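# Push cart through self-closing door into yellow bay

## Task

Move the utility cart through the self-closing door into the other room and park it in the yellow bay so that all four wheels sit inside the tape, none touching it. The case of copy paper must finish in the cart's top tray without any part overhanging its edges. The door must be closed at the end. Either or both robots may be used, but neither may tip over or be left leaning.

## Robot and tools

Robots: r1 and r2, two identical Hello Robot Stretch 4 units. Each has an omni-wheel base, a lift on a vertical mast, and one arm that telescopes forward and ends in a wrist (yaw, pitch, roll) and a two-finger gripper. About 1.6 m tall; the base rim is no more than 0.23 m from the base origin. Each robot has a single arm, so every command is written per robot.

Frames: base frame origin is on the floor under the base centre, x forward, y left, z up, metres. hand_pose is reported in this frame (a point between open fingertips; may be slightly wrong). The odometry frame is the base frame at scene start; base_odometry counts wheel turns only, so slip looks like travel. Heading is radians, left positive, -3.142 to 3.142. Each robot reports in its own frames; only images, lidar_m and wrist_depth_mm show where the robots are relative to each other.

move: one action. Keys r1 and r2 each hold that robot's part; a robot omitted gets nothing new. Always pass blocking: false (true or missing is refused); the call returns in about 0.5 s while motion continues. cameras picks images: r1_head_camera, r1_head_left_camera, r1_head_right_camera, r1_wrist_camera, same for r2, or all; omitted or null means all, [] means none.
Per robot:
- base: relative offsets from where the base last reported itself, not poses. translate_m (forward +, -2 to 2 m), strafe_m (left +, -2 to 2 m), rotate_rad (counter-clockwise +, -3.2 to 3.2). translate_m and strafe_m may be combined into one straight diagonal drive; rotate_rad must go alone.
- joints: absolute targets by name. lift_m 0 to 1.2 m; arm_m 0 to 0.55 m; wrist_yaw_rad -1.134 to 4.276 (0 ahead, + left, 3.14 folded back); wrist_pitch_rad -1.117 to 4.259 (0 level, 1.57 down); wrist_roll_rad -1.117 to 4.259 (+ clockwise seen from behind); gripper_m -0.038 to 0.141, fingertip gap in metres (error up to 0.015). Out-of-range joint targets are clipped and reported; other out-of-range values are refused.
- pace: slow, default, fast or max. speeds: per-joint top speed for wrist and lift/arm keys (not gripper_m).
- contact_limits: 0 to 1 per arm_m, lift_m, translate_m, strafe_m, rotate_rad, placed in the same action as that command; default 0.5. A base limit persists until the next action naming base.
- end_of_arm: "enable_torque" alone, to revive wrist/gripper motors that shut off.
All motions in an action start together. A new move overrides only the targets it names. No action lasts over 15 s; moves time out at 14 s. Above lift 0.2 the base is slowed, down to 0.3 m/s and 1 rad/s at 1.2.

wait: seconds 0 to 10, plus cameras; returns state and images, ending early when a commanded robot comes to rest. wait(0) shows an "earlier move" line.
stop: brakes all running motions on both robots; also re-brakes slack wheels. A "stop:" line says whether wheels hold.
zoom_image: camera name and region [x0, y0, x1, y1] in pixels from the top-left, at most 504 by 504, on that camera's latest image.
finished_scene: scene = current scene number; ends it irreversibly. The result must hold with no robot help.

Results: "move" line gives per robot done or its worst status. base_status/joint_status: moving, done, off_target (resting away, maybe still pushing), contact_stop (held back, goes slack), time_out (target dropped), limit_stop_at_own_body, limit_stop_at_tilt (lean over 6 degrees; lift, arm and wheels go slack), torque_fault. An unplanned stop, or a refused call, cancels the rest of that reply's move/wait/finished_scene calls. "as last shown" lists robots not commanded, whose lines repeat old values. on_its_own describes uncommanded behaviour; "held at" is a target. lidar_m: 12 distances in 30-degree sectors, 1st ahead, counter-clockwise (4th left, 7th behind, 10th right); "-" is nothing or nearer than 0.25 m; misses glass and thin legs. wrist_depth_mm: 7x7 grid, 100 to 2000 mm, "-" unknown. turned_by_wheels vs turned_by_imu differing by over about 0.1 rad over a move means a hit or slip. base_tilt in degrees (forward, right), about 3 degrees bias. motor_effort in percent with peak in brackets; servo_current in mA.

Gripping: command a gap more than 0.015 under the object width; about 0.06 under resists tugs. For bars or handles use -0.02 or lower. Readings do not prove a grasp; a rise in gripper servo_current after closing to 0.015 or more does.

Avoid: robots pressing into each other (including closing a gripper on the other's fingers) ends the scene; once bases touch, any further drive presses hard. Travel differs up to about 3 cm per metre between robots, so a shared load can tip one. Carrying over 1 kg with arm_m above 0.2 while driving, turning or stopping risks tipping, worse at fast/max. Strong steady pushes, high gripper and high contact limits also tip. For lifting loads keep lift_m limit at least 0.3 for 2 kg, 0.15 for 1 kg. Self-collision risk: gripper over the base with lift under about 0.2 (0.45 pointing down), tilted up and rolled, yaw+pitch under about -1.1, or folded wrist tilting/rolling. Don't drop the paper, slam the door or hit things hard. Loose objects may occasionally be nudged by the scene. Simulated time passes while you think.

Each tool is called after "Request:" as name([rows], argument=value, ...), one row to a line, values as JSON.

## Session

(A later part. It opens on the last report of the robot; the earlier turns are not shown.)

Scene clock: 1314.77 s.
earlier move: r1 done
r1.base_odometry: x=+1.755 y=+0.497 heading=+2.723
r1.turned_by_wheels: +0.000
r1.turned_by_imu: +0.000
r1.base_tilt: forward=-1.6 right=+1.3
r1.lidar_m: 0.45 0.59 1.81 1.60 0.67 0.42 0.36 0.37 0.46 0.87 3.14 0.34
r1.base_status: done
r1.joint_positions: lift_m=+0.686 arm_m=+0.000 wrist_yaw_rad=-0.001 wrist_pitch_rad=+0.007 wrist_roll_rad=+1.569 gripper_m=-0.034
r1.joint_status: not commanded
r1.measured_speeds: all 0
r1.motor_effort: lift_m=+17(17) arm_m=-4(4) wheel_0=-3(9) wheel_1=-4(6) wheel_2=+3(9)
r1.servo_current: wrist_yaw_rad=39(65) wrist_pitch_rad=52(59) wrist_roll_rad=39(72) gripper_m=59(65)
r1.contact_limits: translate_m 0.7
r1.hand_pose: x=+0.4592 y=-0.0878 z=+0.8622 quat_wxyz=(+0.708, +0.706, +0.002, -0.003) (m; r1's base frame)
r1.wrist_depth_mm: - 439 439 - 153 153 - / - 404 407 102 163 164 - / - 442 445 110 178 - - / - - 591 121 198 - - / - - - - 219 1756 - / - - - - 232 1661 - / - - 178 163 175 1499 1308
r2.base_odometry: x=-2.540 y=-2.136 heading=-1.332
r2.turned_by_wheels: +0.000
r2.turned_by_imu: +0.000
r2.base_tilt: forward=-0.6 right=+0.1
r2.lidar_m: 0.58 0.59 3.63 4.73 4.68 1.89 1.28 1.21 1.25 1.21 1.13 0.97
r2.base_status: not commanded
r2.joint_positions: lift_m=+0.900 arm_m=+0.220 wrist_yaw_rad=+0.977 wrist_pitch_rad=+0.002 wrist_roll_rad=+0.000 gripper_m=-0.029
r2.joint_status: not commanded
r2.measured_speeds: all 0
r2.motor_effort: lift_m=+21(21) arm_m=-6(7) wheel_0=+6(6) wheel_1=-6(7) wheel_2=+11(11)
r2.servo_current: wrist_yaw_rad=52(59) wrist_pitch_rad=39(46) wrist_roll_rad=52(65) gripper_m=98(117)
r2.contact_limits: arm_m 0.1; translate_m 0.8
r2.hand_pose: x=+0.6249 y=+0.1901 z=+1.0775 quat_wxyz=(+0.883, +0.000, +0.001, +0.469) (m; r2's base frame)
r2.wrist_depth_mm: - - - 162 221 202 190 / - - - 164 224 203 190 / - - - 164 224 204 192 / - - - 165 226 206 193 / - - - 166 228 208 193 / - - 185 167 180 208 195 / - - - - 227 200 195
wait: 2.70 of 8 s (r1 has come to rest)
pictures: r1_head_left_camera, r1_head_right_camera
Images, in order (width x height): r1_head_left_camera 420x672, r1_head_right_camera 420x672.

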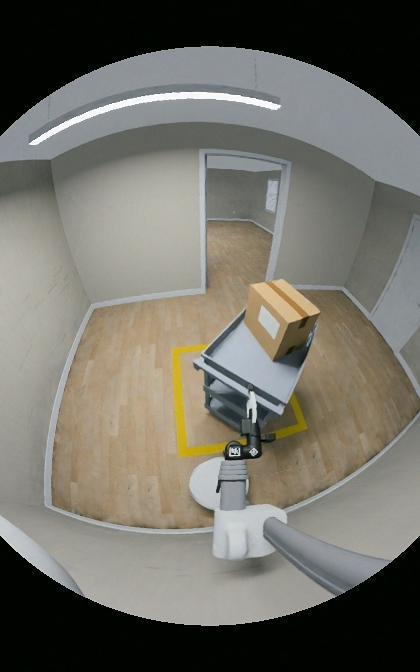

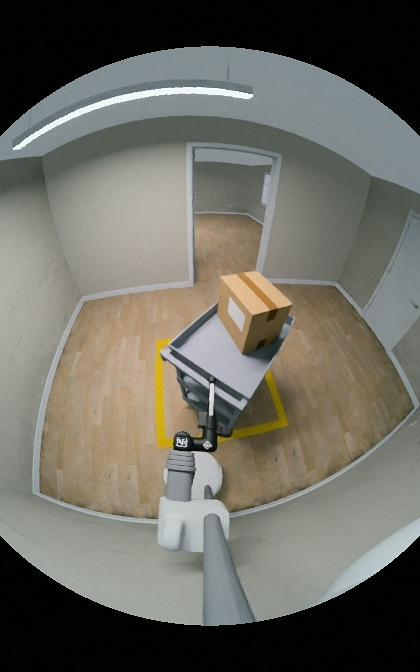

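Request:
move(blocking=false, cameras=[], r1={"base":{"translate_m":0.12,"strafe_m":0.33},"pace":"slow","contact_limits":{"translate_m":0.7}})

Request:
wait(seconds=10, cameras=[])

Request:
move(blocking=false, cameras=[], r1={"base":{"rotate_rad":-0.3}})

Request:
wait(seconds=10, cameras=["r1_head_left_camera","r1_head_right_camera"])

Request:
zoom_image(camera="r1_head_left_camera", region=[130, 240, 350, 520])

Scene clock: 1341.93 s.
move: r1 moving
r1.base_odometry: x=+1.747 y=+0.488 heading=+2.722
r1.turned_by_wheels: +0.000
r1.turned_by_imu: +0.000
r1.base_tilt: forward=-1.6 right=+1.3
r1.lidar_m: 0.46 0.59 1.81 1.58 0.68 0.43 0.36 0.34 0.46 0.86 3.14 0.36
r1.base_status: translate_m moving; strafe_m moving
r1.joint_positions: lift_m=+0.686 arm_m=+0.000 wrist_yaw_rad=-0.001 wrist_pitch_rad=+0.007 wrist_roll_rad=+1.569 gripper_m=-0.034
r1.joint_status: not commanded
r1.measured_speeds: translate_m=+0.017 strafe_m=+0.047 rotate_rad=-0.001 lift_m=+0.000 arm_m=+0.000 wrist_yaw_rad=+0.000 wrist_pitch_rad=+0.000 wrist_roll_rad=+0.000
r1.motor_effort: lift_m=+17(17) arm_m=-4(4) wheel_0=-8(8) wheel_1=+6(6) wheel_2=-1(3)
r1.servo_current: wrist_yaw_rad=52(65) wrist_pitch_rad=59(59) wrist_roll_rad=46(52) gripper_m=52(65)
r1.contact_limits: translate_m 0.7
r1.hand_pose: x=+0.4592 y=-0.0878 z=+0.8622 quat_wxyz=(+0.708, +0.706, +0.002, -0.003) (m; r1's base frame)
r1.wrist_depth_mm: - 452 455 - 155 157 - / - 413 421 106 167 167 - / - 433 436 112 181 - - / - - 569 - 198 - - / - - - - 218 1756 - / - - - - 232 1756 - / - - 178 155 171 1464 -
r2: as last shown
r2.base_tilt: forward=-0.6 right=+0.0
r2.lidar_m: 0.62 0.61 3.62 4.71 4.65 1.90 1.30 1.20 1.25 1.24 1.13 0.98
r2.motor_effort: lift_m=+21(21) arm_m=-7(7) wheel_0=+6(6) wheel_1=-6(7) wheel_2=+11(11)
r2.servo_current: wrist_yaw_rad=39(59) wrist_pitch_rad=39(39) wrist_roll_rad=46(52) gripper_m=104(111)
r2.contact_limits: arm_m 0.1; translate_m 0.8
r2.wrist_depth_mm: - - - 162 221 202 190 / - - - 164 224 203 190 / - - - 164 224 205 191 / - - - 165 226 206 193 / - - - 166 228 208 193 / - - 185 167 180 208 195 / - - - - 227 201 195
pictures: none
No camera images: "cameras" was empty.

Scene clock: 1346.20 s.
earlier move: r1 done
r1.base_odometry: x=+1.511 y=+0.245 heading=+2.722
r1.turned_by_wheels: -0.001
r1.turned_by_imu: +0.000
r1.base_tilt: forward=-1.6 right=+1.3
r1.lidar_m: 0.48 2.24 1.48 1.31 1.01 0.61 0.53 0.53 0.66 1.31 0.49 0.31
r1.base_status: done
r1.joint_positions: lift_m=+0.686 arm_m=+0.000 wrist_yaw_rad=-0.007 wrist_pitch_rad=+0.007 wrist_roll_rad=+1.569 gripper_m=-0.034
r1.joint_status: not commanded
r1.measured_speeds: all 0
r1.motor_effort: lift_m=+17(17) arm_m=+4(4) wheel_0=-9(12) wheel_1=+1(8) wheel_2=-5(8)
r1.servo_current: wrist_yaw_rad=65(78) wrist_pitch_rad=52(65) wrist_roll_rad=52(78) gripper_m=52(65)
r1.contact_limits: translate_m 0.7
r1.hand_pose: x=+0.4586 y=-0.0895 z=+0.8622 quat_wxyz=(+0.708, +0.706, +0.000, -0.005) (m; r1's base frame)
r1.wrist_depth_mm: - 384 - - - - - / - - - - - - - / - - - - - - - / - - - - - - - / - - - - - - - / - - - - - 459 469 / - 137 - 105 - 133 1229
r2.base_odometry: x=-2.540 y=-2.136 heading=-1.332
r2.turned_by_wheels: +0.000
r2.turned_by_imu: +0.001
r2.base_tilt: forward=-0.6 right=+0.1
r2.lidar_m: 0.58 0.59 3.63 4.73 4.68 1.89 1.29 1.20 1.25 1.20 1.14 1.01
r2.base_status: not commanded
r2.joint_positions: lift_m=+0.900 arm_m=+0.220 wrist_yaw_rad=+0.977 wrist_pitch_rad=+0.002 wrist_roll_rad=+0.000 gripper_m=-0.029
r2.joint_status: not commanded
r2.measured_speeds: all 0
r2.motor_effort: lift_m=+20(21) arm_m=-7(7) wheel_0=+6(6) wheel_1=-6(7) wheel_2=+11(11)
r2.servo_current: wrist_yaw_rad=52(59) wrist_pitch_rad=39(46) wrist_roll_rad=52(59) gripper_m=98(111)
r2.contact_limits: arm_m 0.1; translate_m 0.8
r2.hand_pose: x=+0.6249 y=+0.1901 z=+1.0775 quat_wxyz=(+0.883, +0.000, +0.001, +0.469) (m; r2's base frame)
r2.wrist_depth_mm: - - - 161 221 202 189 / - - - 164 224 204 190 / - - - 164 225 205 192 / - - - 165 226 206 193 / - - - 167 228 208 193 / - - 185 167 180 207 195 / - - - - 225 200 196
wait: 4.27 of 10 s (r1 has come to rest)
pictures: none
No camera images: "cameras" was empty.

Scene clock: 1346.70 s.
move: r1 moving
r1.base_odometry: x=+1.511 y=+0.245 heading=+2.498
r1.turned_by_wheels: -0.224
r1.turned_by_imu: -0.224
r1.base_tilt: forward=-1.6 right=+1.2
r1.lidar_m: 0.44 2.23 1.69 1.32 1.31 0.72 0.56 0.54 0.60 0.88 3.40 0.31
r1.base_status: rotate_rad moving
r1.joint_positions: lift_m=+0.686 arm_m=+0.000 wrist_yaw_rad=+0.009 wrist_pitch_rad=+0.007 wrist_roll_rad=+1.569 gripper_m=-0.034
r1.joint_status: not commanded
r1.measured_speeds: translate_m=-0.001 strafe_m=+0.000 rotate_rad=-0.575 lift_m=+0.000 arm_m=+0.000 wrist_yaw_rad=+0.022 wrist_pitch_rad=+0.000 wrist_roll_rad=+0.000
r1.motor_effort: lift_m=+17(17) arm_m=+3(4) wheel_0=+15(15) wheel_1=+6(8) wheel_2=+5(8)
r1.servo_current: wrist_yaw_rad=65(65) wrist_pitch_rad=46(52) wrist_roll_rad=33(59) gripper_m=59(59)
r1.hand_pose: x=+0.4601 y=-0.0848 z=+0.8622 quat_wxyz=(+0.708, +0.706, +0.006, +0.001) (m; r1's base frame)
r1.wrist_depth_mm: 340 340 - - - - - / - 404 - - - - - / - - - - - - - / - - - - - 164 - / - - - - 207 1537 - / - - - 105 226 1661 - / - 138 167 120 176 135 430
r2: as last shown
r2.turned_by_imu: +0.000
r2.lidar_m: 0.64 0.64 3.61 4.74 4.65 1.89 1.29 1.19 1.26 1.20 1.15 0.97
r2.motor_effort: lift_m=+21(21) arm_m=-6(7) wheel_0=+6(6) wheel_1=-6(7) wheel_2=+11(11)
r2.servo_current: wrist_yaw_rad=52(52) wrist_pitch_rad=39(46) wrist_roll_rad=46(59) gripper_m=98(111)
r2.contact_limits: arm_m 0.1; translate_m 0.8
r2.wrist_depth_mm: - - - 162 221 202 190 / - - - 164 224 204 191 / - - - 164 225 205 192 / - - - 165 226 206 193 / - - - 166 228 207 193 / - - 185 167 180 208 195 / - - - - 227 201 195
pictures: none
No camera images: "cameras" was empty.

Scene clock: 1347.60 s.
earlier move: r1 done
r1.base_odometry: x=+1.511 y=+0.245 heading=+2.422
r1.turned_by_wheels: -0.076
r1.turned_by_imu: -0.077
r1.base_tilt: forward=-1.6 right=+1.3
r1.lidar_m: 0.44 0.61 1.82 1.35 1.27 0.78 0.57 0.54 0.59 0.81 2.50 0.35
r1.base_status: done
r1.joint_positions: lift_m=+0.686 arm_m=+0.000 wrist_yaw_rad=-0.001 wrist_pitch_rad=+0.007 wrist_roll_rad=+1.569 gripper_m=-0.034
r1.joint_status: not commanded
r1.measured_speeds: all 0
r1.motor_effort: lift_m=+17(17) arm_m=-4(4) wheel_0=+0(15) wheel_1=+1(8) wheel_2=+3(8)
r1.servo_current: wrist_yaw_rad=52(85) wrist_pitch_rad=52(59) wrist_roll_rad=52(65) gripper_m=59(65)
r1.hand_pose: x=+0.4592 y=-0.0877 z=+0.8622 quat_wxyz=(+0.708, +0.706, +0.002, -0.003) (m; r1's base frame)
r1.wrist_depth_mm: - 407 410 - 148 146 - / - 389 392 - 159 160 - / - 466 469 105 175 172 - / - - 634 116 193 - - / - - - - 217 1756 - / - - - - 182 1661 - / - 142 163 134 171 1430 1281
r2.base_odometry: x=-2.540 y=-2.136 heading=-1.332
r2.turned_by_wheels: +0.000
r2.turned_by_imu: +0.000
r2.base_tilt: forward=-0.6 right=+0.1
r2.lidar_m: 0.61 0.64 3.62 4.75 4.66 1.90 1.27 1.20 1.24 1.20 1.13 1.00
r2.base_status: not commanded
r2.joint_positions: lift_m=+0.900 arm_m=+0.220 wrist_yaw_rad=+0.977 wrist_pitch_rad=+0.002 wrist_roll_rad=+0.000 gripper_m=-0.029
r2.joint_status: not commanded
r2.measured_speeds: all 0
r2.motor_effort: lift_m=+21(21) arm_m=-7(7) wheel_0=+6(6) wheel_1=-6(7) wheel_2=+11(11)
r2.servo_current: wrist_yaw_rad=46(59) wrist_pitch_rad=39(46) wrist_roll_rad=52(59) gripper_m=104(111)
r2.contact_limits: arm_m 0.1; translate_m 0.8
r2.hand_pose: x=+0.6249 y=+0.1901 z=+1.0775 quat_wxyz=(+0.883, +0.000, +0.001, +0.469) (m; r2's base frame)
r2.wrist_depth_mm: - - - 162 221 202 190 / - - - 163 224 203 191 / - - - 165 224 206 191 / - - - 166 226 206 193 / - - - 167 228 207 193 / - - 185 167 180 208 195 / - - - - 226 201 196
wait: 0.90 of 10 s (r1 has come to rest)
pictures: r1_head_left_camera, r1_head_right_camera
Images, in order (width x height): r1_head_left_camera 420x672, r1_head_right_camera 420x672.

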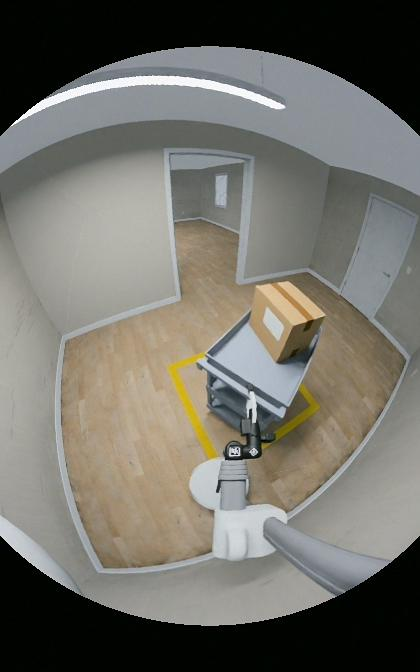

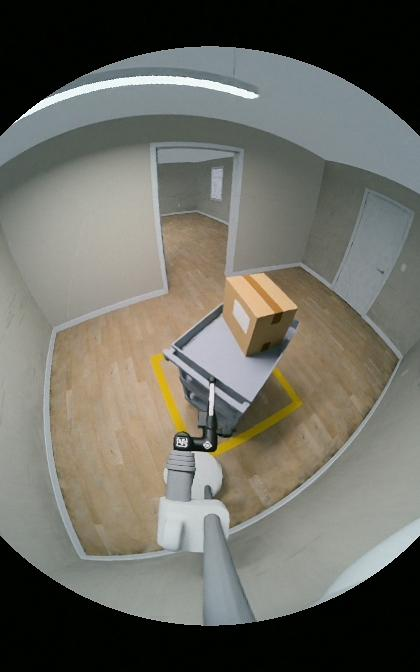

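Scaled by 1.800 from the camera's 420x672 image, which has a finer 600x960 frame.

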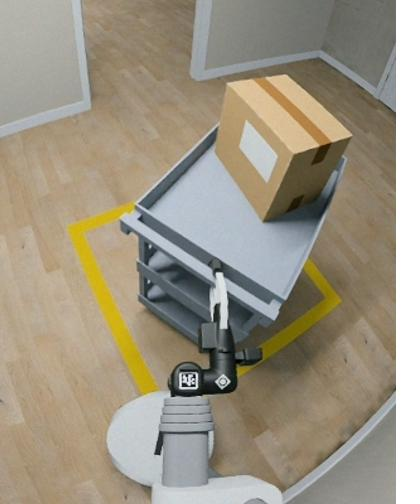

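Request:
move(blocking=false, cameras=[], r1={"base":{"rotate_rad":-0.3}})

Request:
wait(seconds=5, cameras=[])

Request:
move(blocking=false, cameras=[], r1={"base":{"translate_m":-0.065,"strafe_m":0.333},"pace":"slow","contact_limits":{"translate_m":0.7}})

Request:
wait(seconds=10, cameras=["r1_head_left_camera","r1_head_right_camera"])

Request:
zoom_image(camera="r1_head_left_camera", region=[130, 240, 350, 520])

Request:
zoom_image(camera="r1_head_right_camera", region=[110, 240, 330, 520])

Scene clock: 1364.47 s.
move: r1 moving
r1.base_odometry: x=+1.511 y=+0.245 heading=+2.196
r1.turned_by_wheels: -0.226
r1.turned_by_imu: -0.227
r1.base_tilt: forward=-1.6 right=+1.3
r1.lidar_m: 0.42 0.47 2.23 1.47 1.29 0.99 0.61 0.54 0.55 0.66 1.30 0.40
r1.base_status: rotate_rad moving
r1.joint_positions: lift_m=+0.686 arm_m=+0.000 wrist_yaw_rad=+0.007 wrist_pitch_rad=+0.007 wrist_roll_rad=+1.569 gripper_m=-0.034
r1.joint_status: not commanded
r1.measured_speeds: translate_m=+0.003 strafe_m=-0.003 rotate_rad=-0.590 lift_m=+0.000 arm_m=+0.000 wrist_yaw_rad=-0.044 wrist_pitch_rad=+0.000 wrist_roll_rad=+0.000
r1.motor_effort: lift_m=+17(17) arm_m=-4(4) wheel_0=+5(17) wheel_1=+3(10) wheel_2=+8(11)
r1.servo_current: wrist_yaw_rad=39(65) wrist_pitch_rad=52(52) wrist_roll_rad=52(65) gripper_m=52(59)
r1.hand_pose: x=+0.4599 y=-0.0854 z=+0.8622 quat_wxyz=(+0.708, +0.706, +0.005, +0.000) (m; r1's base frame)
r1.wrist_depth_mm: - - - - 185 202 - / - 554 517 - 195 - - / - 445 442 - 203 - - / - 480 477 - 214 - - / - - 564 156 222 - - / - - 647 169 231 1756 - / - - 178 167 248 535 -
r2: as last shown
r2.base_tilt: forward=-0.6 right=+0.0
r2.lidar_m: 0.60 0.60 3.64 4.75 4.68 1.90 1.30 1.20 1.24 1.20 1.12 0.96
r2.motor_effort: lift_m=+20(21) arm_m=-7(7) wheel_0=+6(6) wheel_1=-6(6) wheel_2=+11(11)
r2.servo_current: wrist_yaw_rad=39(59) wrist_pitch_rad=46(46) wrist_roll_rad=59(59) gripper_m=111(111)
r2.contact_limits: arm_m 0.1; translate_m 0.8
r2.wrist_depth_mm: - - - 162 222 202 190 / - - - 164 224 202 190 / - - - 165 225 204 192 / - - - 165 227 206 193 / - - - 166 228 207 193 / - - 185 167 180 208 195 / - - - - 227 201 195
pictures: none
No camera images: "cameras" was empty.

Scene clock: 1365.03 s.
earlier move: r1 done
r1.base_odometry: x=+1.511 y=+0.245 heading=+2.122
r1.turned_by_wheels: -0.073
r1.turned_by_imu: -0.074
r1.base_tilt: forward=-1.6 right=+1.3
r1.lidar_m: 0.40 0.43 2.24 1.52 1.29 1.16 0.65 0.52 0.55 0.64 1.14 0.39
r1.base_status: done
r1.joint_positions: lift_m=+0.686 arm_m=+0.000 wrist_yaw_rad=+0.003 wrist_pitch_rad=+0.007 wrist_roll_rad=+1.569 gripper_m=-0.034
r1.joint_status: not commanded
r1.measured_speeds: all 0
r1.motor_effort: lift_m=+17(17) arm_m=+2(4) wheel_0=+0(17) wheel_1=+1(10) wheel_2=+3(11)
r1.servo_current: wrist_yaw_rad=52(65) wrist_pitch_rad=52(59) wrist_roll_rad=59(72) gripper_m=52(59)
r1.hand_pose: x=+0.4595 y=-0.0866 z=+0.8622 quat_wxyz=(+0.708, +0.706, +0.004, -0.002) (m; r1's base frame)
r1.wrist_depth_mm: - - - 214 215 224 233 / - - - 218 219 1618 - / - - 554 222 222 - - / - 469 455 165 226 - - / - 512 484 226 229 - - / - - 525 172 231 - - / - - 178 144 236 - -
r2.base_odometry: x=-2.540 y=-2.136 heading=-1.332
r2.turned_by_wheels: +0.000
r2.turned_by_imu: +0.000
r2.base_tilt: forward=-0.6 right=+0.1
r2.lidar_m: 0.60 0.59 3.65 4.75 4.66 1.91 1.27 1.21 1.24 1.19 1.13 1.02
r2.base_status: not commanded
r2.joint_positions: lift_m=+0.900 arm_m=+0.220 wrist_yaw_rad=+0.977 wrist_pitch_rad=+0.002 wrist_roll_rad=+0.000 gripper_m=-0.029
r2.joint_status: not commanded
r2.measured_speeds: all 0
r2.motor_effort: lift_m=+21(21) arm_m=-7(7) wheel_0=+5(7) wheel_1=-6(7) wheel_2=+11(11)
r2.servo_current: wrist_yaw_rad=26(59) wrist_pitch_rad=33(46) wrist_roll_rad=46(59) gripper_m=104(111)
r2.contact_limits: arm_m 0.1; translate_m 0.8
r2.hand_pose: x=+0.6249 y=+0.1901 z=+1.0775 quat_wxyz=(+0.883, +0.000, +0.001, +0.469) (m; r2's base frame)
r2.wrist_depth_mm: - - - 162 221 202 190 / - - - 164 224 204 191 / - - - 165 225 205 193 / - - - 165 226 205 193 / - - - 166 228 208 193 / - - 185 167 180 208 195 / - - - - 229 201 195
wait: 0.57 of 5 s (r1 has come to rest)
pictures: none
No camera images: "cameras" was empty.

Scene clock: 1365.53 s.
move: r1 moving
r1.base_odometry: x=+1.502 y=+0.236 heading=+2.122
r1.turned_by_wheels: +0.000
r1.turned_by_imu: +0.000
r1.base_tilt: forward=-1.6 right=+1.2
r1.lidar_m: 0.40 0.45 2.19 1.53 1.28 1.15 0.66 0.55 0.56 0.65 1.14 0.43
r1.base_status: translate_m moving; strafe_m moving
r1.joint_positions: lift_m=+0.686 arm_m=+0.000 wrist_yaw_rad=+0.002 wrist_pitch_rad=+0.007 wrist_roll_rad=+1.569 gripper_m=-0.034
r1.joint_status: not commanded
r1.measured_speeds: translate_m=-0.010 strafe_m=+0.050 rotate_rad=-0.002 lift_m=+0.000 arm_m=+0.000 wrist_yaw_rad=-0.005 wrist_pitch_rad=+0.000 wrist_roll_rad=+0.000
r1.motor_effort: lift_m=+17(17) arm_m=+3(4) wheel_0=-8(9) wheel_1=+6(8) wheel_2=+4(6)
r1.servo_current: wrist_yaw_rad=33(72) wrist_pitch_rad=52(59) wrist_roll_rad=39(65) gripper_m=59(59)
r1.contact_limits: translate_m 0.7
r1.hand_pose: x=+0.4594 y=-0.0869 z=+0.8622 quat_wxyz=(+0.708, +0.706, +0.003, -0.002) (m; r1's base frame)
r1.wrist_depth_mm: - - - 216 216 224 233 / - - - 219 218 1576 - / - - 564 220 222 - - / - 466 459 165 225 - - / - 512 480 227 229 - - / - - 525 172 231 - - / - - 178 144 237 - -
r2: as last shown
r2.lidar_m: 0.59 0.61 3.63 4.72 4.68 1.89 1.28 1.19 1.26 1.22 1.13 1.02
r2.motor_effort: lift_m=+21(21) arm_m=-7(7) wheel_0=+6(6) wheel_1=-6(7) wheel_2=+10(11)
r2.servo_current: wrist_yaw_rad=46(59) wrist_pitch_rad=39(46) wrist_roll_rad=52(52) gripper_m=104(111)
r2.contact_limits: arm_m 0.1; translate_m 0.8
r2.wrist_depth_mm: - - - 162 221 202 190 / - - - 164 224 203 191 / - - - 164 225 205 192 / - - - 165 226 206 193 / - - - 166 228 207 194 / - - 185 167 180 208 195 / - - - - 227 200 195
pictures: none
No camera images: "cameras" was empty.

Scene clock: 1369.67 s.
earlier move: r1 done
r1.base_odometry: x=+1.262 y=+0.016 heading=+2.122
r1.turned_by_wheels: +0.000
r1.turned_by_imu: +0.000
r1.base_tilt: forward=-1.6 right=+1.3
r1.lidar_m: 0.44 2.04 2.01 1.20 1.02 1.03 0.85 0.74 0.73 0.86 1.49 0.31
r1.base_status: done
r1.joint_positions: lift_m=+0.686 arm_m=+0.000 wrist_yaw_rad=-0.002 wrist_pitch_rad=+0.007 wrist_roll_rad=+1.569 gripper_m=-0.034
r1.joint_status: not commanded
r1.measured_speeds: all 0
r1.motor_effort: lift_m=+17(17) arm_m=+4(4) wheel_0=-5(12) wheel_1=+1(8) wheel_2=+1(6)
r1.servo_current: wrist_yaw_rad=39(72) wrist_pitch_rad=52(59) wrist_roll_rad=52(72) gripper_m=52(65)
r1.contact_limits: translate_m 0.7
r1.hand_pose: x=+0.4591 y=-0.0879 z=+0.8622 quat_wxyz=(+0.708, +0.706, +0.002, -0.003) (m; r1's base frame)
r1.wrist_depth_mm: - 389 389 - 142 143 - / - 377 387 - 157 155 - / - 517 500 - 171 168 - / - - - 111 192 - - / - - - - 217 1618 - / - - - - 180 1661 - / - - 178 152 178 1464 1281
r2.base_odometry: x=-2.540 y=-2.136 heading=-1.332
r2.turned_by_wheels: +0.000
r2.turned_by_imu: +0.001
r2.base_tilt: forward=-0.7 right=+0.0
r2.lidar_m: 0.61 0.63 3.62 4.76 4.66 1.90 1.29 1.20 1.22 1.18 1.12 1.00
r2.base_status: not commanded
r2.joint_positions: lift_m=+0.900 arm_m=+0.220 wrist_yaw_rad=+0.977 wrist_pitch_rad=+0.002 wrist_roll_rad=+0.000 gripper_m=-0.029
r2.joint_status: not commanded
r2.measured_speeds: all 0
r2.motor_effort: lift_m=+21(21) arm_m=-7(7) wheel_0=+6(7) wheel_1=-6(7) wheel_2=+11(11)
r2.servo_current: wrist_yaw_rad=46(59) wrist_pitch_rad=46(46) wrist_roll_rad=46(59) gripper_m=104(111)
r2.contact_limits: arm_m 0.1; translate_m 0.8
r2.hand_pose: x=+0.6249 y=+0.1901 z=+1.0775 quat_wxyz=(+0.883, +0.000, +0.001, +0.469) (m; r2's base frame)
r2.wrist_depth_mm: - - - 161 221 202 190 / - - - 163 224 203 191 / - - - 164 225 206 192 / - - - 165 225 206 193 / - - - 166 229 208 194 / - - 185 166 180 208 195 / - - - - 227 201 196
wait: 4.13 of 10 s (r1 has come to rest)
pictures: r1_head_left_camera, r1_head_right_camera
Images, in order (width x height): r1_head_left_camera 420x672, r1_head_right_camera 420x672.

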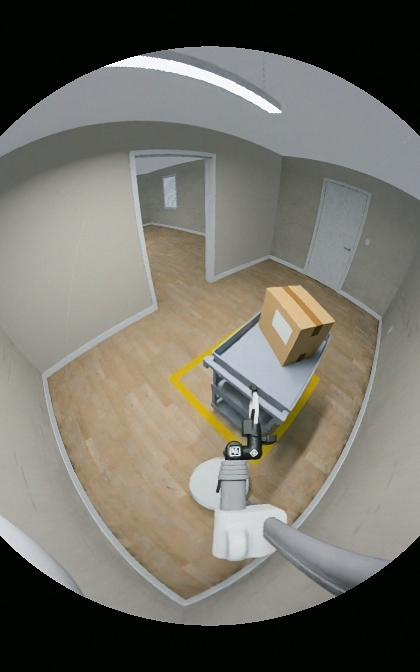

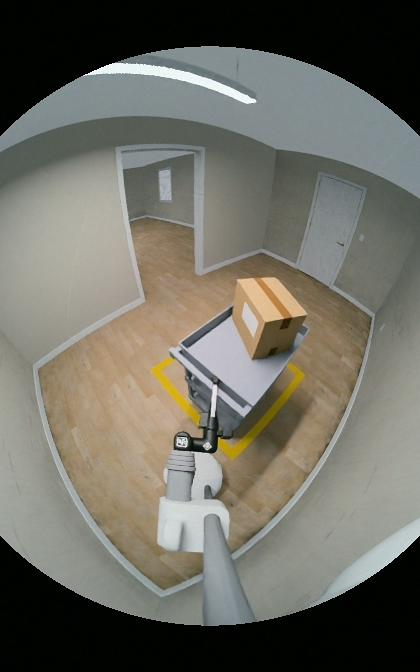

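Scaled by 1.800 from the camera's 420x672 image, which has a finer 600x960 frame.

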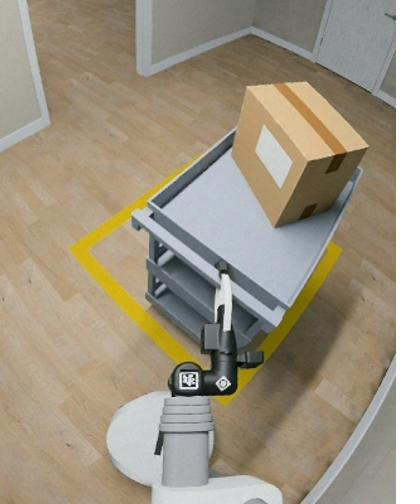

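Scaled by 1.800 from the camera's 420x672 image, which has a finer 600x960 frame.

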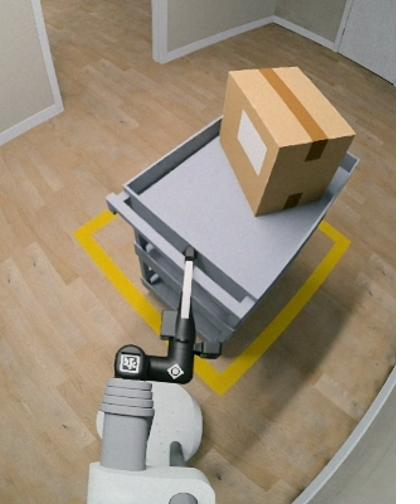

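Request:
move(blocking=false, cameras=[], r1={"joints":{"gripper_m":0.085}})

Request:
wait(seconds=4, cameras=[])

Request:
move(blocking=false, cameras=[], r1={"base":{"translate_m":-0.2},"pace":"slow"})

Request:
wait(seconds=5, cameras=["r1_head_left_camera","r1_head_right_camera","r1_wrist_camera"])

Request:
zoom_image(camera="r1_head_left_camera", region=[130, 240, 350, 520])

Request:
zoom_image(camera="r1_head_right_camera", region=[110, 240, 330, 520])

Scene clock: 1382.40 s.
move: r1 moving
r1.base_odometry: x=+1.262 y=+0.016 heading=+2.122
r1.turned_by_wheels: +0.000
r1.turned_by_imu: +0.000
r1.base_tilt: forward=-1.6 right=+1.3
r1.lidar_m: 0.46 2.03 2.05 1.21 1.02 1.03 0.83 0.74 0.73 0.86 1.49 0.33
r1.base_status: not commanded
r1.joint_positions: lift_m=+0.686 arm_m=+0.000 wrist_yaw_rad=-0.002 wrist_pitch_rad=+0.007 wrist_roll_rad=+1.569 gripper_m=-0.009
r1.joint_status: gripper_m moving
r1.measured_speeds: translate_m=+0.000 strafe_m=+0.000 rotate_rad=+0.001 lift_m=+0.000 arm_m=+0.000 wrist_yaw_rad=+0.000 wrist_pitch_rad=+0.000 wrist_roll_rad=+0.000
r1.motor_effort: lift_m=+17(17) arm_m=+4(4) wheel_0=-4(6) wheel_1=+1(2) wheel_2=+1(1)
r1.servo_current: wrist_yaw_rad=52(65) wrist_pitch_rad=52(59) wrist_roll_rad=59(65) gripper_m=78(78)
r1.contact_limits: translate_m 0.7
r1.hand_pose: x=+0.4591 y=-0.0879 z=+0.8622 quat_wxyz=(+0.708, +0.706, +0.002, -0.003) (m; r1's base frame)
r1.wrist_depth_mm: - 392 392 - 144 144 - / - 379 392 - 156 154 - / - 530 504 103 173 - - / - - - 112 193 - - / - - - - 220 1756 - / - - - - 183 1756 - / - - 169 139 180 1537 1281
r2: as last shown
r2.turned_by_imu: +0.000
r2.base_tilt: forward=-0.6 right=+0.1
r2.lidar_m: 0.60 0.61 3.64 4.72 4.66 1.90 1.27 1.19 1.23 1.23 1.13 1.00
r2.motor_effort: lift_m=+20(21) arm_m=-7(7) wheel_0=+6(7) wheel_1=-6(7) wheel_2=+11(11)
r2.servo_current: wrist_yaw_rad=46(59) wrist_pitch_rad=39(46) wrist_roll_rad=46(52) gripper_m=111(111)
r2.contact_limits: arm_m 0.1; translate_m 0.8
r2.wrist_depth_mm: - - - 161 222 202 189 / - - - 164 224 203 191 / - - - 164 224 205 192 / - - - 165 226 206 193 / - - - 167 229 207 193 / - - 184 167 180 208 195 / - - - - 226 200 196
pictures: none
No camera images: "cameras" was empty.

Scene clock: 1383.77 s.
earlier move: r1 done
r1.base_odometry: x=+1.262 y=+0.016 heading=+2.122
r1.turned_by_wheels: +0.000
r1.turned_by_imu: +0.000
r1.base_tilt: forward=-1.6 right=+1.3
r1.lidar_m: 0.45 2.05 2.04 1.22 1.03 1.01 0.88 0.71 0.75 0.87 1.51 0.35
r1.base_status: not commanded
r1.joint_positions: lift_m=+0.686 arm_m=+0.000 wrist_yaw_rad=-0.002 wrist_pitch_rad=+0.007 wrist_roll_rad=+1.569 gripper_m=+0.085
r1.joint_status: all done
r1.measured_speeds: all 0
r1.motor_effort: lift_m=+17(17) arm_m=+3(4) wheel_0=-3(6) wheel_1=+1(2) wheel_2=+0(1)
r1.servo_current: wrist_yaw_rad=33(65) wrist_pitch_rad=52(59) wrist_roll_rad=46(65) gripper_m=39(111)
r1.contact_limits: translate_m 0.7
r1.hand_pose: x=+0.4591 y=-0.0879 z=+0.8622 quat_wxyz=(+0.708, +0.706, +0.002, -0.003) (m; r1's base frame)
r1.wrist_depth_mm: - 392 394 - 145 146 - / - 384 389 - 157 154 - / - 525 500 104 174 171 - / - - - 114 196 - - / - - - - 223 1756 - / - - - - 185 1756 - / - - 160 142 159 1464 1336
r2.base_odometry: x=-2.540 y=-2.136 heading=-1.332
r2.turned_by_wheels: +0.000
r2.turned_by_imu: +0.000
r2.base_tilt: forward=-0.6 right=+0.0
r2.lidar_m: 0.59 0.60 3.61 4.76 4.65 1.88 1.29 1.19 1.23 1.20 1.12 1.00
r2.base_status: not commanded
r2.joint_positions: lift_m=+0.900 arm_m=+0.220 wrist_yaw_rad=+0.977 wrist_pitch_rad=+0.002 wrist_roll_rad=+0.000 gripper_m=-0.029
r2.joint_status: not commanded
r2.measured_speeds: all 0
r2.motor_effort: lift_m=+21(21) arm_m=-7(7) wheel_0=+6(7) wheel_1=-6(7) wheel_2=+11(11)
r2.servo_current: wrist_yaw_rad=52(65) wrist_pitch_rad=39(46) wrist_roll_rad=46(59) gripper_m=98(111)
r2.contact_limits: arm_m 0.1; translate_m 0.8
r2.hand_pose: x=+0.6249 y=+0.1901 z=+1.0775 quat_wxyz=(+0.883, +0.000, +0.001, +0.469) (m; r2's base frame)
r2.wrist_depth_mm: - - - 162 221 202 190 / - - - 164 224 203 191 / - - - 164 225 204 191 / - - - 165 226 206 193 / - - - 166 227 207 193 / - - 185 167 180 208 195 / - - - - 226 201 196
wait: 1.37 of 4 s (r1 has come to rest)
pictures: none
No camera images: "cameras" was empty.

Scene clock: 1384.27 s.
move: r1 moving
r1.base_odometry: x=+1.268 y=+0.005 heading=+2.122
r1.turned_by_wheels: +0.000
r1.turned_by_imu: +0.000
r1.base_tilt: forward=-1.6 right=+1.3
r1.lidar_m: 0.44 2.04 2.03 1.19 1.01 1.00 0.84 0.73 0.74 0.86 1.48 0.34
r1.base_status: translate_m moving
r1.joint_positions: lift_m=+0.686 arm_m=+0.000 wrist_yaw_rad=-0.001 wrist_pitch_rad=+0.004 wrist_roll_rad=+1.569 gripper_m=+0.085
r1.joint_status: not commanded
r1.measured_speeds: translate_m=-0.049 strafe_m=+0.000 rotate_rad=+0.002 lift_m=+0.000 arm_m=+0.000 wrist_yaw_rad=+0.000 wrist_pitch_rad=+0.000 wrist_roll_rad=+0.000
r1.motor_effort: lift_m=+17(17) arm_m=+4(4) wheel_0=-6(6) wheel_1=-4(6) wheel_2=+5(6)
r1.servo_current: wrist_yaw_rad=39(65) wrist_pitch_rad=39(59) wrist_roll_rad=46(59) gripper_m=46(46)
r1.hand_pose: x=+0.4592 y=-0.0878 z=+0.8633 quat_wxyz=(+0.708, +0.706, +0.001, -0.002) (m; r1's base frame)
r1.wrist_depth_mm: - 397 394 - 150 150 - / - 402 410 102 168 166 - / - - 530 111 183 - - / - - - - 207 - - / - - - - 231 1756 - / - - 211 174 192 1576 525 / - - - 142 407 421 418
r2: as last shown
r2.base_tilt: forward=-0.7 right=+0.1
r2.lidar_m: 0.60 0.59 3.60 4.74 4.67 1.89 1.28 1.18 1.25 1.20 1.13 0.99
r2.motor_effort: lift_m=+21(21) arm_m=-7(7) wheel_0=+6(6) wheel_1=-6(7) wheel_2=+10(11)
r2.servo_current: wrist_yaw_rad=46(59) wrist_pitch_rad=39(46) wrist_roll_rad=52(52) gripper_m=98(104)
r2.contact_limits: arm_m 0.1; translate_m 0.8
r2.wrist_depth_mm: - - - 162 222 201 190 / - - - 164 224 202 191 / - - - 164 224 206 192 / - - - 165 226 206 193 / - - - 166 228 207 193 / - - 185 167 180 208 195 / - - - - 227 201 195
pictures: none
No camera images: "cameras" was empty.

Scene clock: 1387.03 s.
earlier move: r1 done
r1.base_odometry: x=+1.366 y=-0.155 heading=+2.122
r1.turned_by_wheels: +0.000
r1.turned_by_imu: +0.000
r1.base_tilt: forward=-1.6 right=+1.3
r1.lidar_m: 0.52 2.17 1.82 1.04 0.86 0.87 0.70 0.60 0.60 0.70 1.20 0.51
r1.base_status: done
r1.joint_positions: lift_m=+0.686 arm_m=+0.000 wrist_yaw_rad=-0.001 wrist_pitch_rad=+0.004 wrist_roll_rad=+1.569 gripper_m=+0.085
r1.joint_status: not commanded
r1.measured_speeds: all 0
r1.motor_effort: lift_m=+17(17) arm_m=+4(4) wheel_0=-5(8) wheel_1=-2(6) wheel_2=+2(7)
r1.servo_current: wrist_yaw_rad=46(65) wrist_pitch_rad=52(59) wrist_roll_rad=46(65) gripper_m=39(52)
r1.hand_pose: x=+0.4592 y=-0.0878 z=+0.8633 quat_wxyz=(+0.708, +0.706, +0.001, -0.002) (m; r1's base frame)
r1.wrist_depth_mm: - - 615 609 - - - / - - 574 307 320 320 322 / - - 654 287 960 - - / - - - - - - - / - - - - - - - / - - 211 - 194 - 544 / - - - 143 - 1863 1255
r2.base_odometry: x=-2.540 y=-2.136 heading=-1.332
r2.turned_by_wheels: +0.000
r2.turned_by_imu: +0.000
r2.base_tilt: forward=-0.7 right=+0.0
r2.lidar_m: 0.60 0.60 3.64 4.75 4.66 1.90 1.28 1.19 1.23 1.21 1.11 0.99
r2.base_status: not commanded
r2.joint_positions: lift_m=+0.900 arm_m=+0.220 wrist_yaw_rad=+0.977 wrist_pitch_rad=+0.002 wrist_roll_rad=+0.000 gripper_m=-0.029
r2.joint_status: not commanded
r2.measured_speeds: all 0
r2.motor_effort: lift_m=+21(21) arm_m=-7(7) wheel_0=+6(7) wheel_1=-6(7) wheel_2=+11(11)
r2.servo_current: wrist_yaw_rad=46(65) wrist_pitch_rad=46(46) wrist_roll_rad=39(59) gripper_m=104(111)
r2.contact_limits: arm_m 0.1; translate_m 0.8
r2.hand_pose: x=+0.6249 y=+0.1901 z=+1.0775 quat_wxyz=(+0.883, +0.000, +0.001, +0.469) (m; r2's base frame)
r2.wrist_depth_mm: - - - 161 222 202 190 / - - - 163 224 203 191 / - - - 164 225 205 191 / - - - 165 227 206 193 / - - - 166 228 207 194 / - - 185 166 180 208 195 / - - - - 226 201 196
wait: 2.77 of 5 s (r1 has come to rest)
pictures: r1_head_left_camera, r1_head_right_camera, r1_wrist_camera
Images, in order (width x height): r1_head_left_camera 420x672, r1_head_right_camera 420x672, r1_wrist_camera 616x392.

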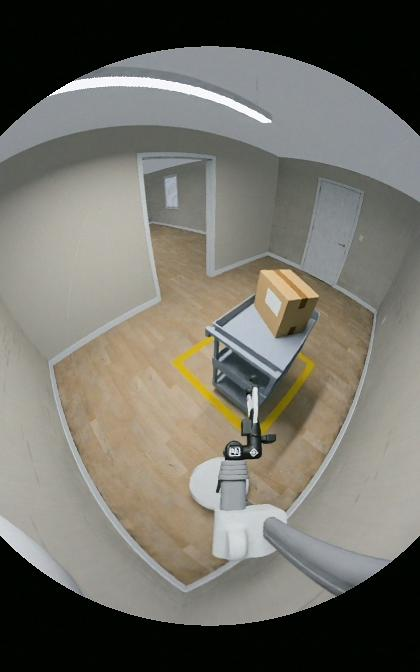

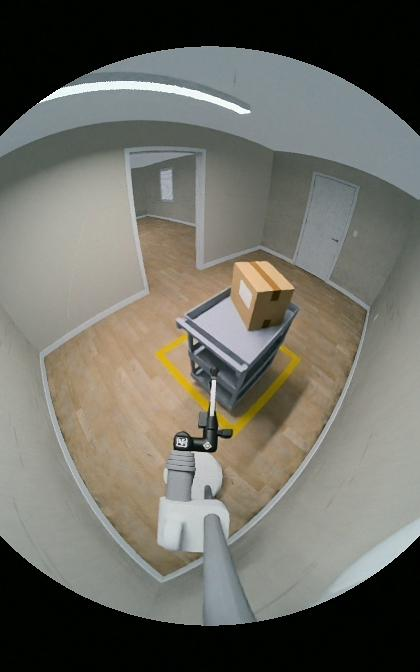

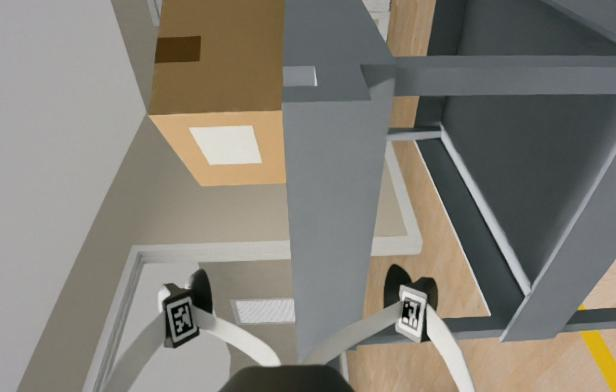

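Scaled by 1.800 from the camera's 420x672 image, which has a finer 600x960 frame.

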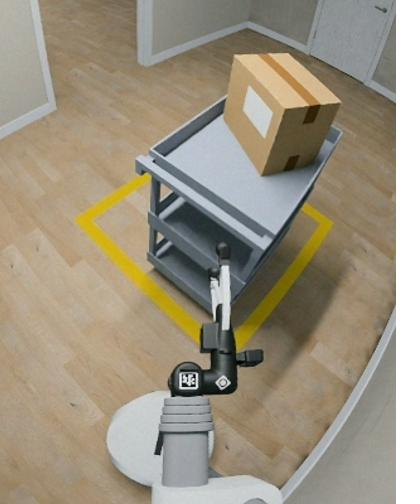

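Scaled by 1.800 from the camera's 420x672 image, which has a finer 600x960 frame.

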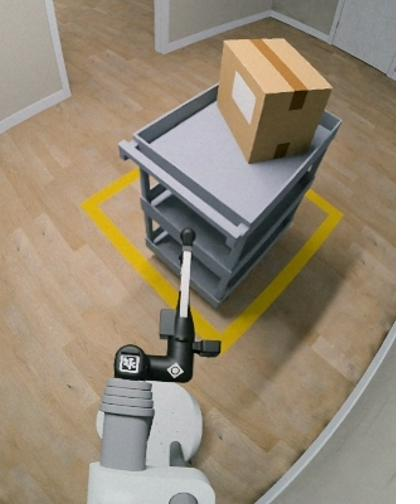

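Request:
zoom_image(camera="r1_head_left_camera", region=[170, 320, 290, 440])

Request:
zoom_image(camera="r1_head_right_camera", region=[150, 310, 270, 430])

Scaled by 4.200 from the camera's 420x672 image, which has a finer 600x960 frame.

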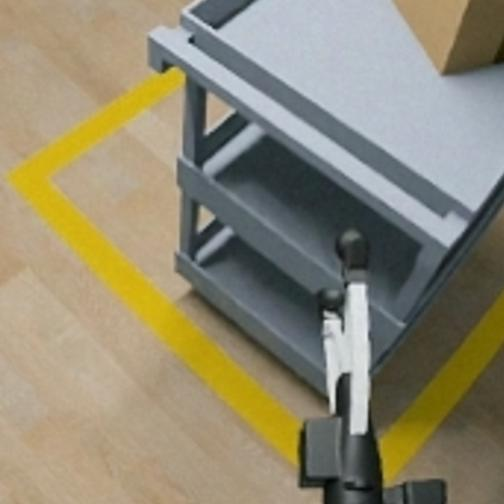

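Scaled by 4.200 from the camera's 420x672 image, which has a finer 600x960 frame.

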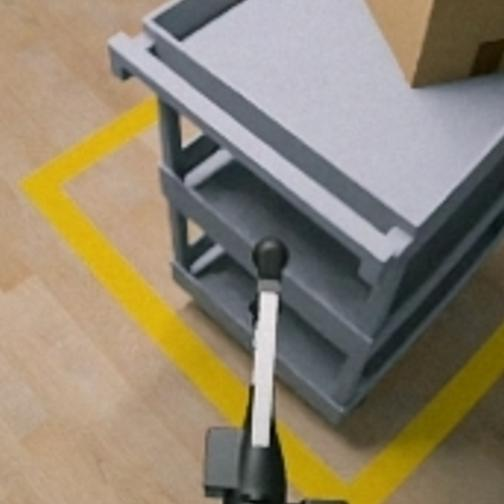

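Request:
move(blocking=false, cameras=[], r1={"base":{"translate_m":0.0,"strafe_m":0.6}})

Request:
wait(seconds=6, cameras=[])

Request:
move(blocking=false, cameras=[], r1={"base":{"rotate_rad":-0.6}})

Request:
wait(seconds=4, cameras=["r1_head_camera","r1_head_left_camera","r1_head_right_camera","r1_wrist_camera"])

Scene clock: 1401.30 s.
move: r1 moving
r1.base_odometry: x=+1.336 y=-0.174 heading=+2.122
r1.turned_by_wheels: +0.000
r1.turned_by_imu: +0.000
r1.base_tilt: forward=-1.6 right=+1.3
r1.lidar_m: 0.58 2.15 1.78 1.00 0.86 0.87 0.72 0.61 0.64 0.73 1.29 0.53
r1.base_status: translate_m moving; strafe_m moving
r1.joint_positions: lift_m=+0.686 arm_m=+0.000 wrist_yaw_rad=-0.001 wrist_pitch_rad=+0.004 wrist_roll_rad=+1.569 gripper_m=+0.085
r1.joint_status: not commanded
r1.measured_speeds: translate_m=+0.000 strafe_m=+0.141 rotate_rad=+0.002 lift_m=+0.000 arm_m=+0.000 wrist_yaw_rad=+0.000 wrist_pitch_rad=+0.000 wrist_roll_rad=+0.000
r1.motor_effort: lift_m=+17(17) arm_m=+4(4) wheel_0=-10(10) wheel_1=+7(10) wheel_2=+0(2)
r1.servo_current: wrist_yaw_rad=52(59) wrist_pitch_rad=46(46) wrist_roll_rad=46(65) gripper_m=46(52)
r1.hand_pose: x=+0.4592 y=-0.0878 z=+0.8633 quat_wxyz=(+0.708, +0.706, +0.001, -0.002) (m; r1's base frame)
r1.wrist_depth_mm: - - 609 591 322 324 325 / - - 585 276 334 - - / - - 707 634 1008 - - / - - - - - - - / - - - - - - 512 / - - 211 - 193 1464 591 / - - - 143 - 1756 1281
r2: as last shown
r2.base_tilt: forward=-0.7 right=+0.1
r2.lidar_m: 0.61 0.59 3.64 4.74 4.67 1.89 1.27 1.19 1.22 1.23 1.13 1.01
r2.motor_effort: lift_m=+21(21) arm_m=-7(7) wheel_0=+6(6) wheel_1=-6(7) wheel_2=+11(11)
r2.servo_current: wrist_yaw_rad=46(59) wrist_pitch_rad=46(46) wrist_roll_rad=46(52) gripper_m=104(104)
r2.contact_limits: arm_m 0.1; translate_m 0.8
r2.wrist_depth_mm: - - - 162 221 202 190 / - - - 164 224 204 191 / - - - 164 224 205 191 / - - - 165 226 206 193 / - - - 167 229 207 193 / - - 184 167 180 208 195 / - - - - 228 200 195
pictures: none
No camera images: "cameras" was empty.

Scene clock: 1404.13 s.
earlier move: r1 done
r1.base_odometry: x=+0.855 y=-0.469 heading=+2.122
r1.turned_by_wheels: +0.000
r1.turned_by_imu: +0.003
r1.base_tilt: forward=-1.6 right=+1.3
r1.lidar_m: 2.07 1.77 0.99 0.57 0.46 0.46 0.57 0.97 1.02 1.19 0.89 0.87
r1.base_status: done
r1.joint_positions: lift_m=+0.686 arm_m=+0.000 wrist_yaw_rad=-0.001 wrist_pitch_rad=+0.004 wrist_roll_rad=+1.569 gripper_m=+0.085
r1.joint_status: not commanded
r1.measured_speeds: all 0
r1.motor_effort: lift_m=+17(17) arm_m=+4(4) wheel_0=-1(11) wheel_1=+0(11) wheel_2=+0(2)
r1.servo_current: wrist_yaw_rad=59(65) wrist_pitch_rad=39(52) wrist_roll_rad=46(72) gripper_m=39(52)
r1.hand_pose: x=+0.4592 y=-0.0878 z=+0.8633 quat_wxyz=(+0.708, +0.706, +0.001, -0.002) (m; r1's base frame)
r1.wrist_depth_mm: - - - - - 1756 1205 / - - - - - 1756 1205 / - - - - - 1756 1308 / - - - - - 1808 1229 / - - - - - 1756 1229 / - - 197 - 192 1576 1255 / - 151 - 139 - 1576 1229
r2.base_odometry: x=-2.540 y=-2.136 heading=-1.332
r2.turned_by_wheels: +0.000
r2.turned_by_imu: +0.000
r2.base_tilt: forward=-0.7 right=+0.0
r2.lidar_m: 0.61 0.62 3.61 4.74 4.65 1.88 1.30 1.20 1.24 1.22 1.14 1.01
r2.base_status: not commanded
r2.joint_positions: lift_m=+0.900 arm_m=+0.220 wrist_yaw_rad=+0.977 wrist_pitch_rad=+0.002 wrist_roll_rad=+0.000 gripper_m=-0.029
r2.joint_status: not commanded
r2.measured_speeds: all 0
r2.motor_effort: lift_m=+21(21) arm_m=-7(7) wheel_0=+6(7) wheel_1=-6(7) wheel_2=+10(11)
r2.servo_current: wrist_yaw_rad=52(65) wrist_pitch_rad=46(46) wrist_roll_rad=52(59) gripper_m=104(111)
r2.contact_limits: arm_m 0.1; translate_m 0.8
r2.hand_pose: x=+0.6249 y=+0.1901 z=+1.0775 quat_wxyz=(+0.883, +0.000, +0.001, +0.469) (m; r2's base frame)
r2.wrist_depth_mm: - - - 162 221 202 190 / - - - 164 224 204 191 / - - - 164 225 205 192 / - - - 165 226 206 193 / - - - 167 227 207 193 / - - 185 167 180 208 195 / - - - - 227 200 195
wait: 2.83 of 6 s (r1 has come to rest)
pictures: none
No camera images: "cameras" was empty.

Scene clock: 1404.63 s.
move: r1 moving
r1.base_odometry: x=+0.855 y=-0.469 heading=+1.870
r1.turned_by_wheels: -0.252
r1.turned_by_imu: -0.253
r1.base_tilt: forward=-1.6 right=+1.3
r1.lidar_m: 2.98 1.82 1.74 0.68 0.48 0.44 0.50 0.68 1.00 1.06 1.49 0.87
r1.base_status: rotate_rad moving
r1.joint_positions: lift_m=+0.686 arm_m=+0.000 wrist_yaw_rad=-0.001 wrist_pitch_rad=+0.004 wrist_roll_rad=+1.569 gripper_m=+0.085
r1.joint_status: not commanded
r1.measured_speeds: translate_m=-0.001 strafe_m=+0.002 rotate_rad=-0.976 lift_m=+0.000 arm_m=+0.000 wrist_yaw_rad=+0.000 wrist_pitch_rad=+0.000 wrist_roll_rad=+0.000
r1.motor_effort: lift_m=+17(17) arm_m=+4(4) wheel_0=+8(11) wheel_1=+5(8) wheel_2=+7(8)
r1.servo_current: wrist_yaw_rad=52(59) wrist_pitch_rad=39(46) wrist_roll_rad=52(52) gripper_m=46(46)
r1.hand_pose: x=+0.4592 y=-0.0878 z=+0.8633 quat_wxyz=(+0.708, +0.706, +0.001, -0.002) (m; r1's base frame)
r1.wrist_depth_mm: - - 960 904 - 654 - / - - - - - 831 1205 / - - - - - 1863 1229 / - - - - - 1863 1205 / - - - - - 1808 1255 / - - 196 - 199 1576 1281 / - - - 150 - 1708 1281
r2: as last shown
r2.lidar_m: 0.58 0.63 3.64 4.74 4.67 1.89 1.29 1.19 1.23 1.20 1.12 1.00
r2.motor_effort: lift_m=+21(21) arm_m=-7(7) wheel_0=+6(7) wheel_1=-6(6) wheel_2=+11(11)
r2.servo_current: wrist_yaw_rad=52(52) wrist_pitch_rad=33(46) wrist_roll_rad=52(59) gripper_m=104(111)
r2.contact_limits: arm_m 0.1; translate_m 0.8
r2.wrist_depth_mm: - - - 162 221 202 190 / - - - 164 224 204 190 / - - - 164 225 204 192 / - - - 165 226 206 193 / - - - 166 228 207 193 / - - 185 167 179 208 195 / - - - - 226 202 196
pictures: none
No camera images: "cameras" was empty.

Scene clock: 1405.53 s.
earlier move: r1 done
r1.base_odometry: x=+0.855 y=-0.469 heading=+1.522
r1.turned_by_wheels: -0.348
r1.turned_by_imu: -0.350
r1.base_tilt: forward=-1.6 right=+1.2
r1.lidar_m: 0.87 2.16 1.76 1.15 0.56 0.46 0.45 0.54 0.88 1.01 1.12 0.90
r1.base_status: done
r1.joint_positions: lift_m=+0.686 arm_m=+0.000 wrist_yaw_rad=-0.001 wrist_pitch_rad=+0.004 wrist_roll_rad=+1.569 gripper_m=+0.085
r1.joint_status: not commanded
r1.measured_speeds: all 0
r1.motor_effort: lift_m=+17(17) arm_m=+4(4) wheel_0=+2(11) wheel_1=+0(8) wheel_2=+1(8)
r1.servo_current: wrist_yaw_rad=46(65) wrist_pitch_rad=39(52) wrist_roll_rad=46(59) gripper_m=33(46)
r1.hand_pose: x=+0.4592 y=-0.0878 z=+0.8633 quat_wxyz=(+0.708, +0.706, +0.001, -0.002) (m; r1's base frame)
r1.wrist_depth_mm: - - - - - 1756 1281 / - - - 707 - 707 - / - - 1098 931 - 715 - / - - 1042 960 - 732 - / - - - 1078 - 732 - / - - 212 - 198 1499 1255 / - - - 150 - 1756 1205
r2.base_odometry: x=-2.540 y=-2.136 heading=-1.332
r2.turned_by_wheels: +0.000
r2.turned_by_imu: +0.000
r2.base_tilt: forward=-0.7 right=+0.0
r2.lidar_m: 0.60 0.61 3.63 4.76 4.65 1.90 1.28 1.20 1.23 1.20 1.14 1.01
r2.base_status: not commanded
r2.joint_positions: lift_m=+0.900 arm_m=+0.220 wrist_yaw_rad=+0.977 wrist_pitch_rad=+0.002 wrist_roll_rad=+0.000 gripper_m=-0.029
r2.joint_status: not commanded
r2.measured_speeds: all 0
r2.motor_effort: lift_m=+21(21) arm_m=-7(7) wheel_0=+6(7) wheel_1=-7(7) wheel_2=+10(11)
r2.servo_current: wrist_yaw_rad=39(59) wrist_pitch_rad=39(52) wrist_roll_rad=59(59) gripper_m=104(111)
r2.contact_limits: arm_m 0.1; translate_m 0.8
r2.hand_pose: x=+0.6249 y=+0.1901 z=+1.0775 quat_wxyz=(+0.883, +0.000, +0.001, +0.469) (m; r2's base frame)
r2.wrist_depth_mm: - - - 162 221 202 190 / - - - 163 224 202 190 / - - - 164 224 205 193 / - - - 166 226 206 193 / - - - 166 228 207 194 / - - 184 167 179 208 195 / - - - - 226 201 196
wait: 0.90 of 4 s (r1 has come to rest)
pictures: r1_head_camera, r1_head_left_camera, r1_head_right_camera, r1_wrist_camera
Images, in order (width x height): r1_head_camera 420x560, r1_head_left_camera 420x672, r1_head_right_camera 420x672, r1_wrist_camera 616x392.

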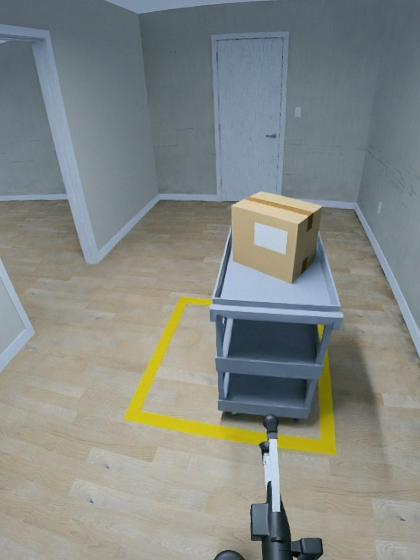

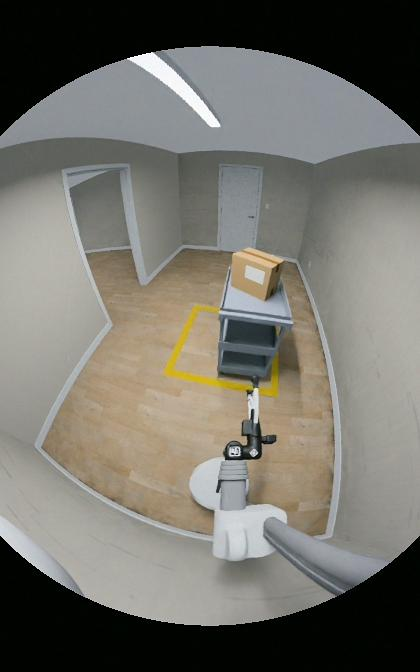

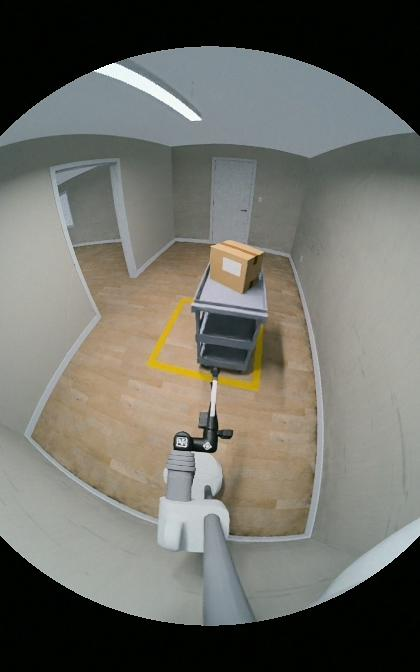

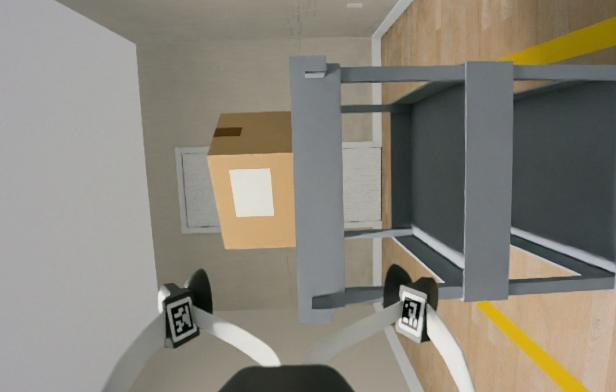

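Request:
zoom_image(camera="r1_head_camera", region=[110, 280, 350, 470])

Request:
zoom_image(camera="r1_head_left_camera", region=[150, 290, 300, 410])

Scaled by 2.100 from the camera's 420x560 image, which has a finer 600x800 frame.

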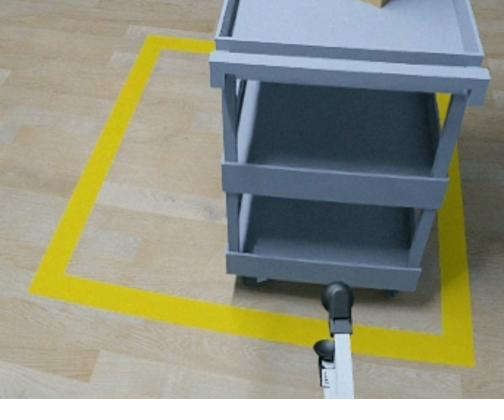

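Scaled by 3.360 from the camera's 420x672 image, which has a finer 600x960 frame.

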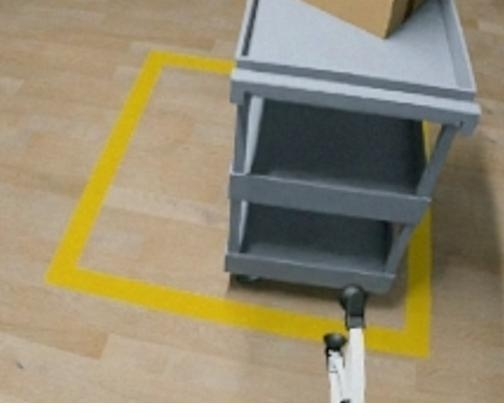

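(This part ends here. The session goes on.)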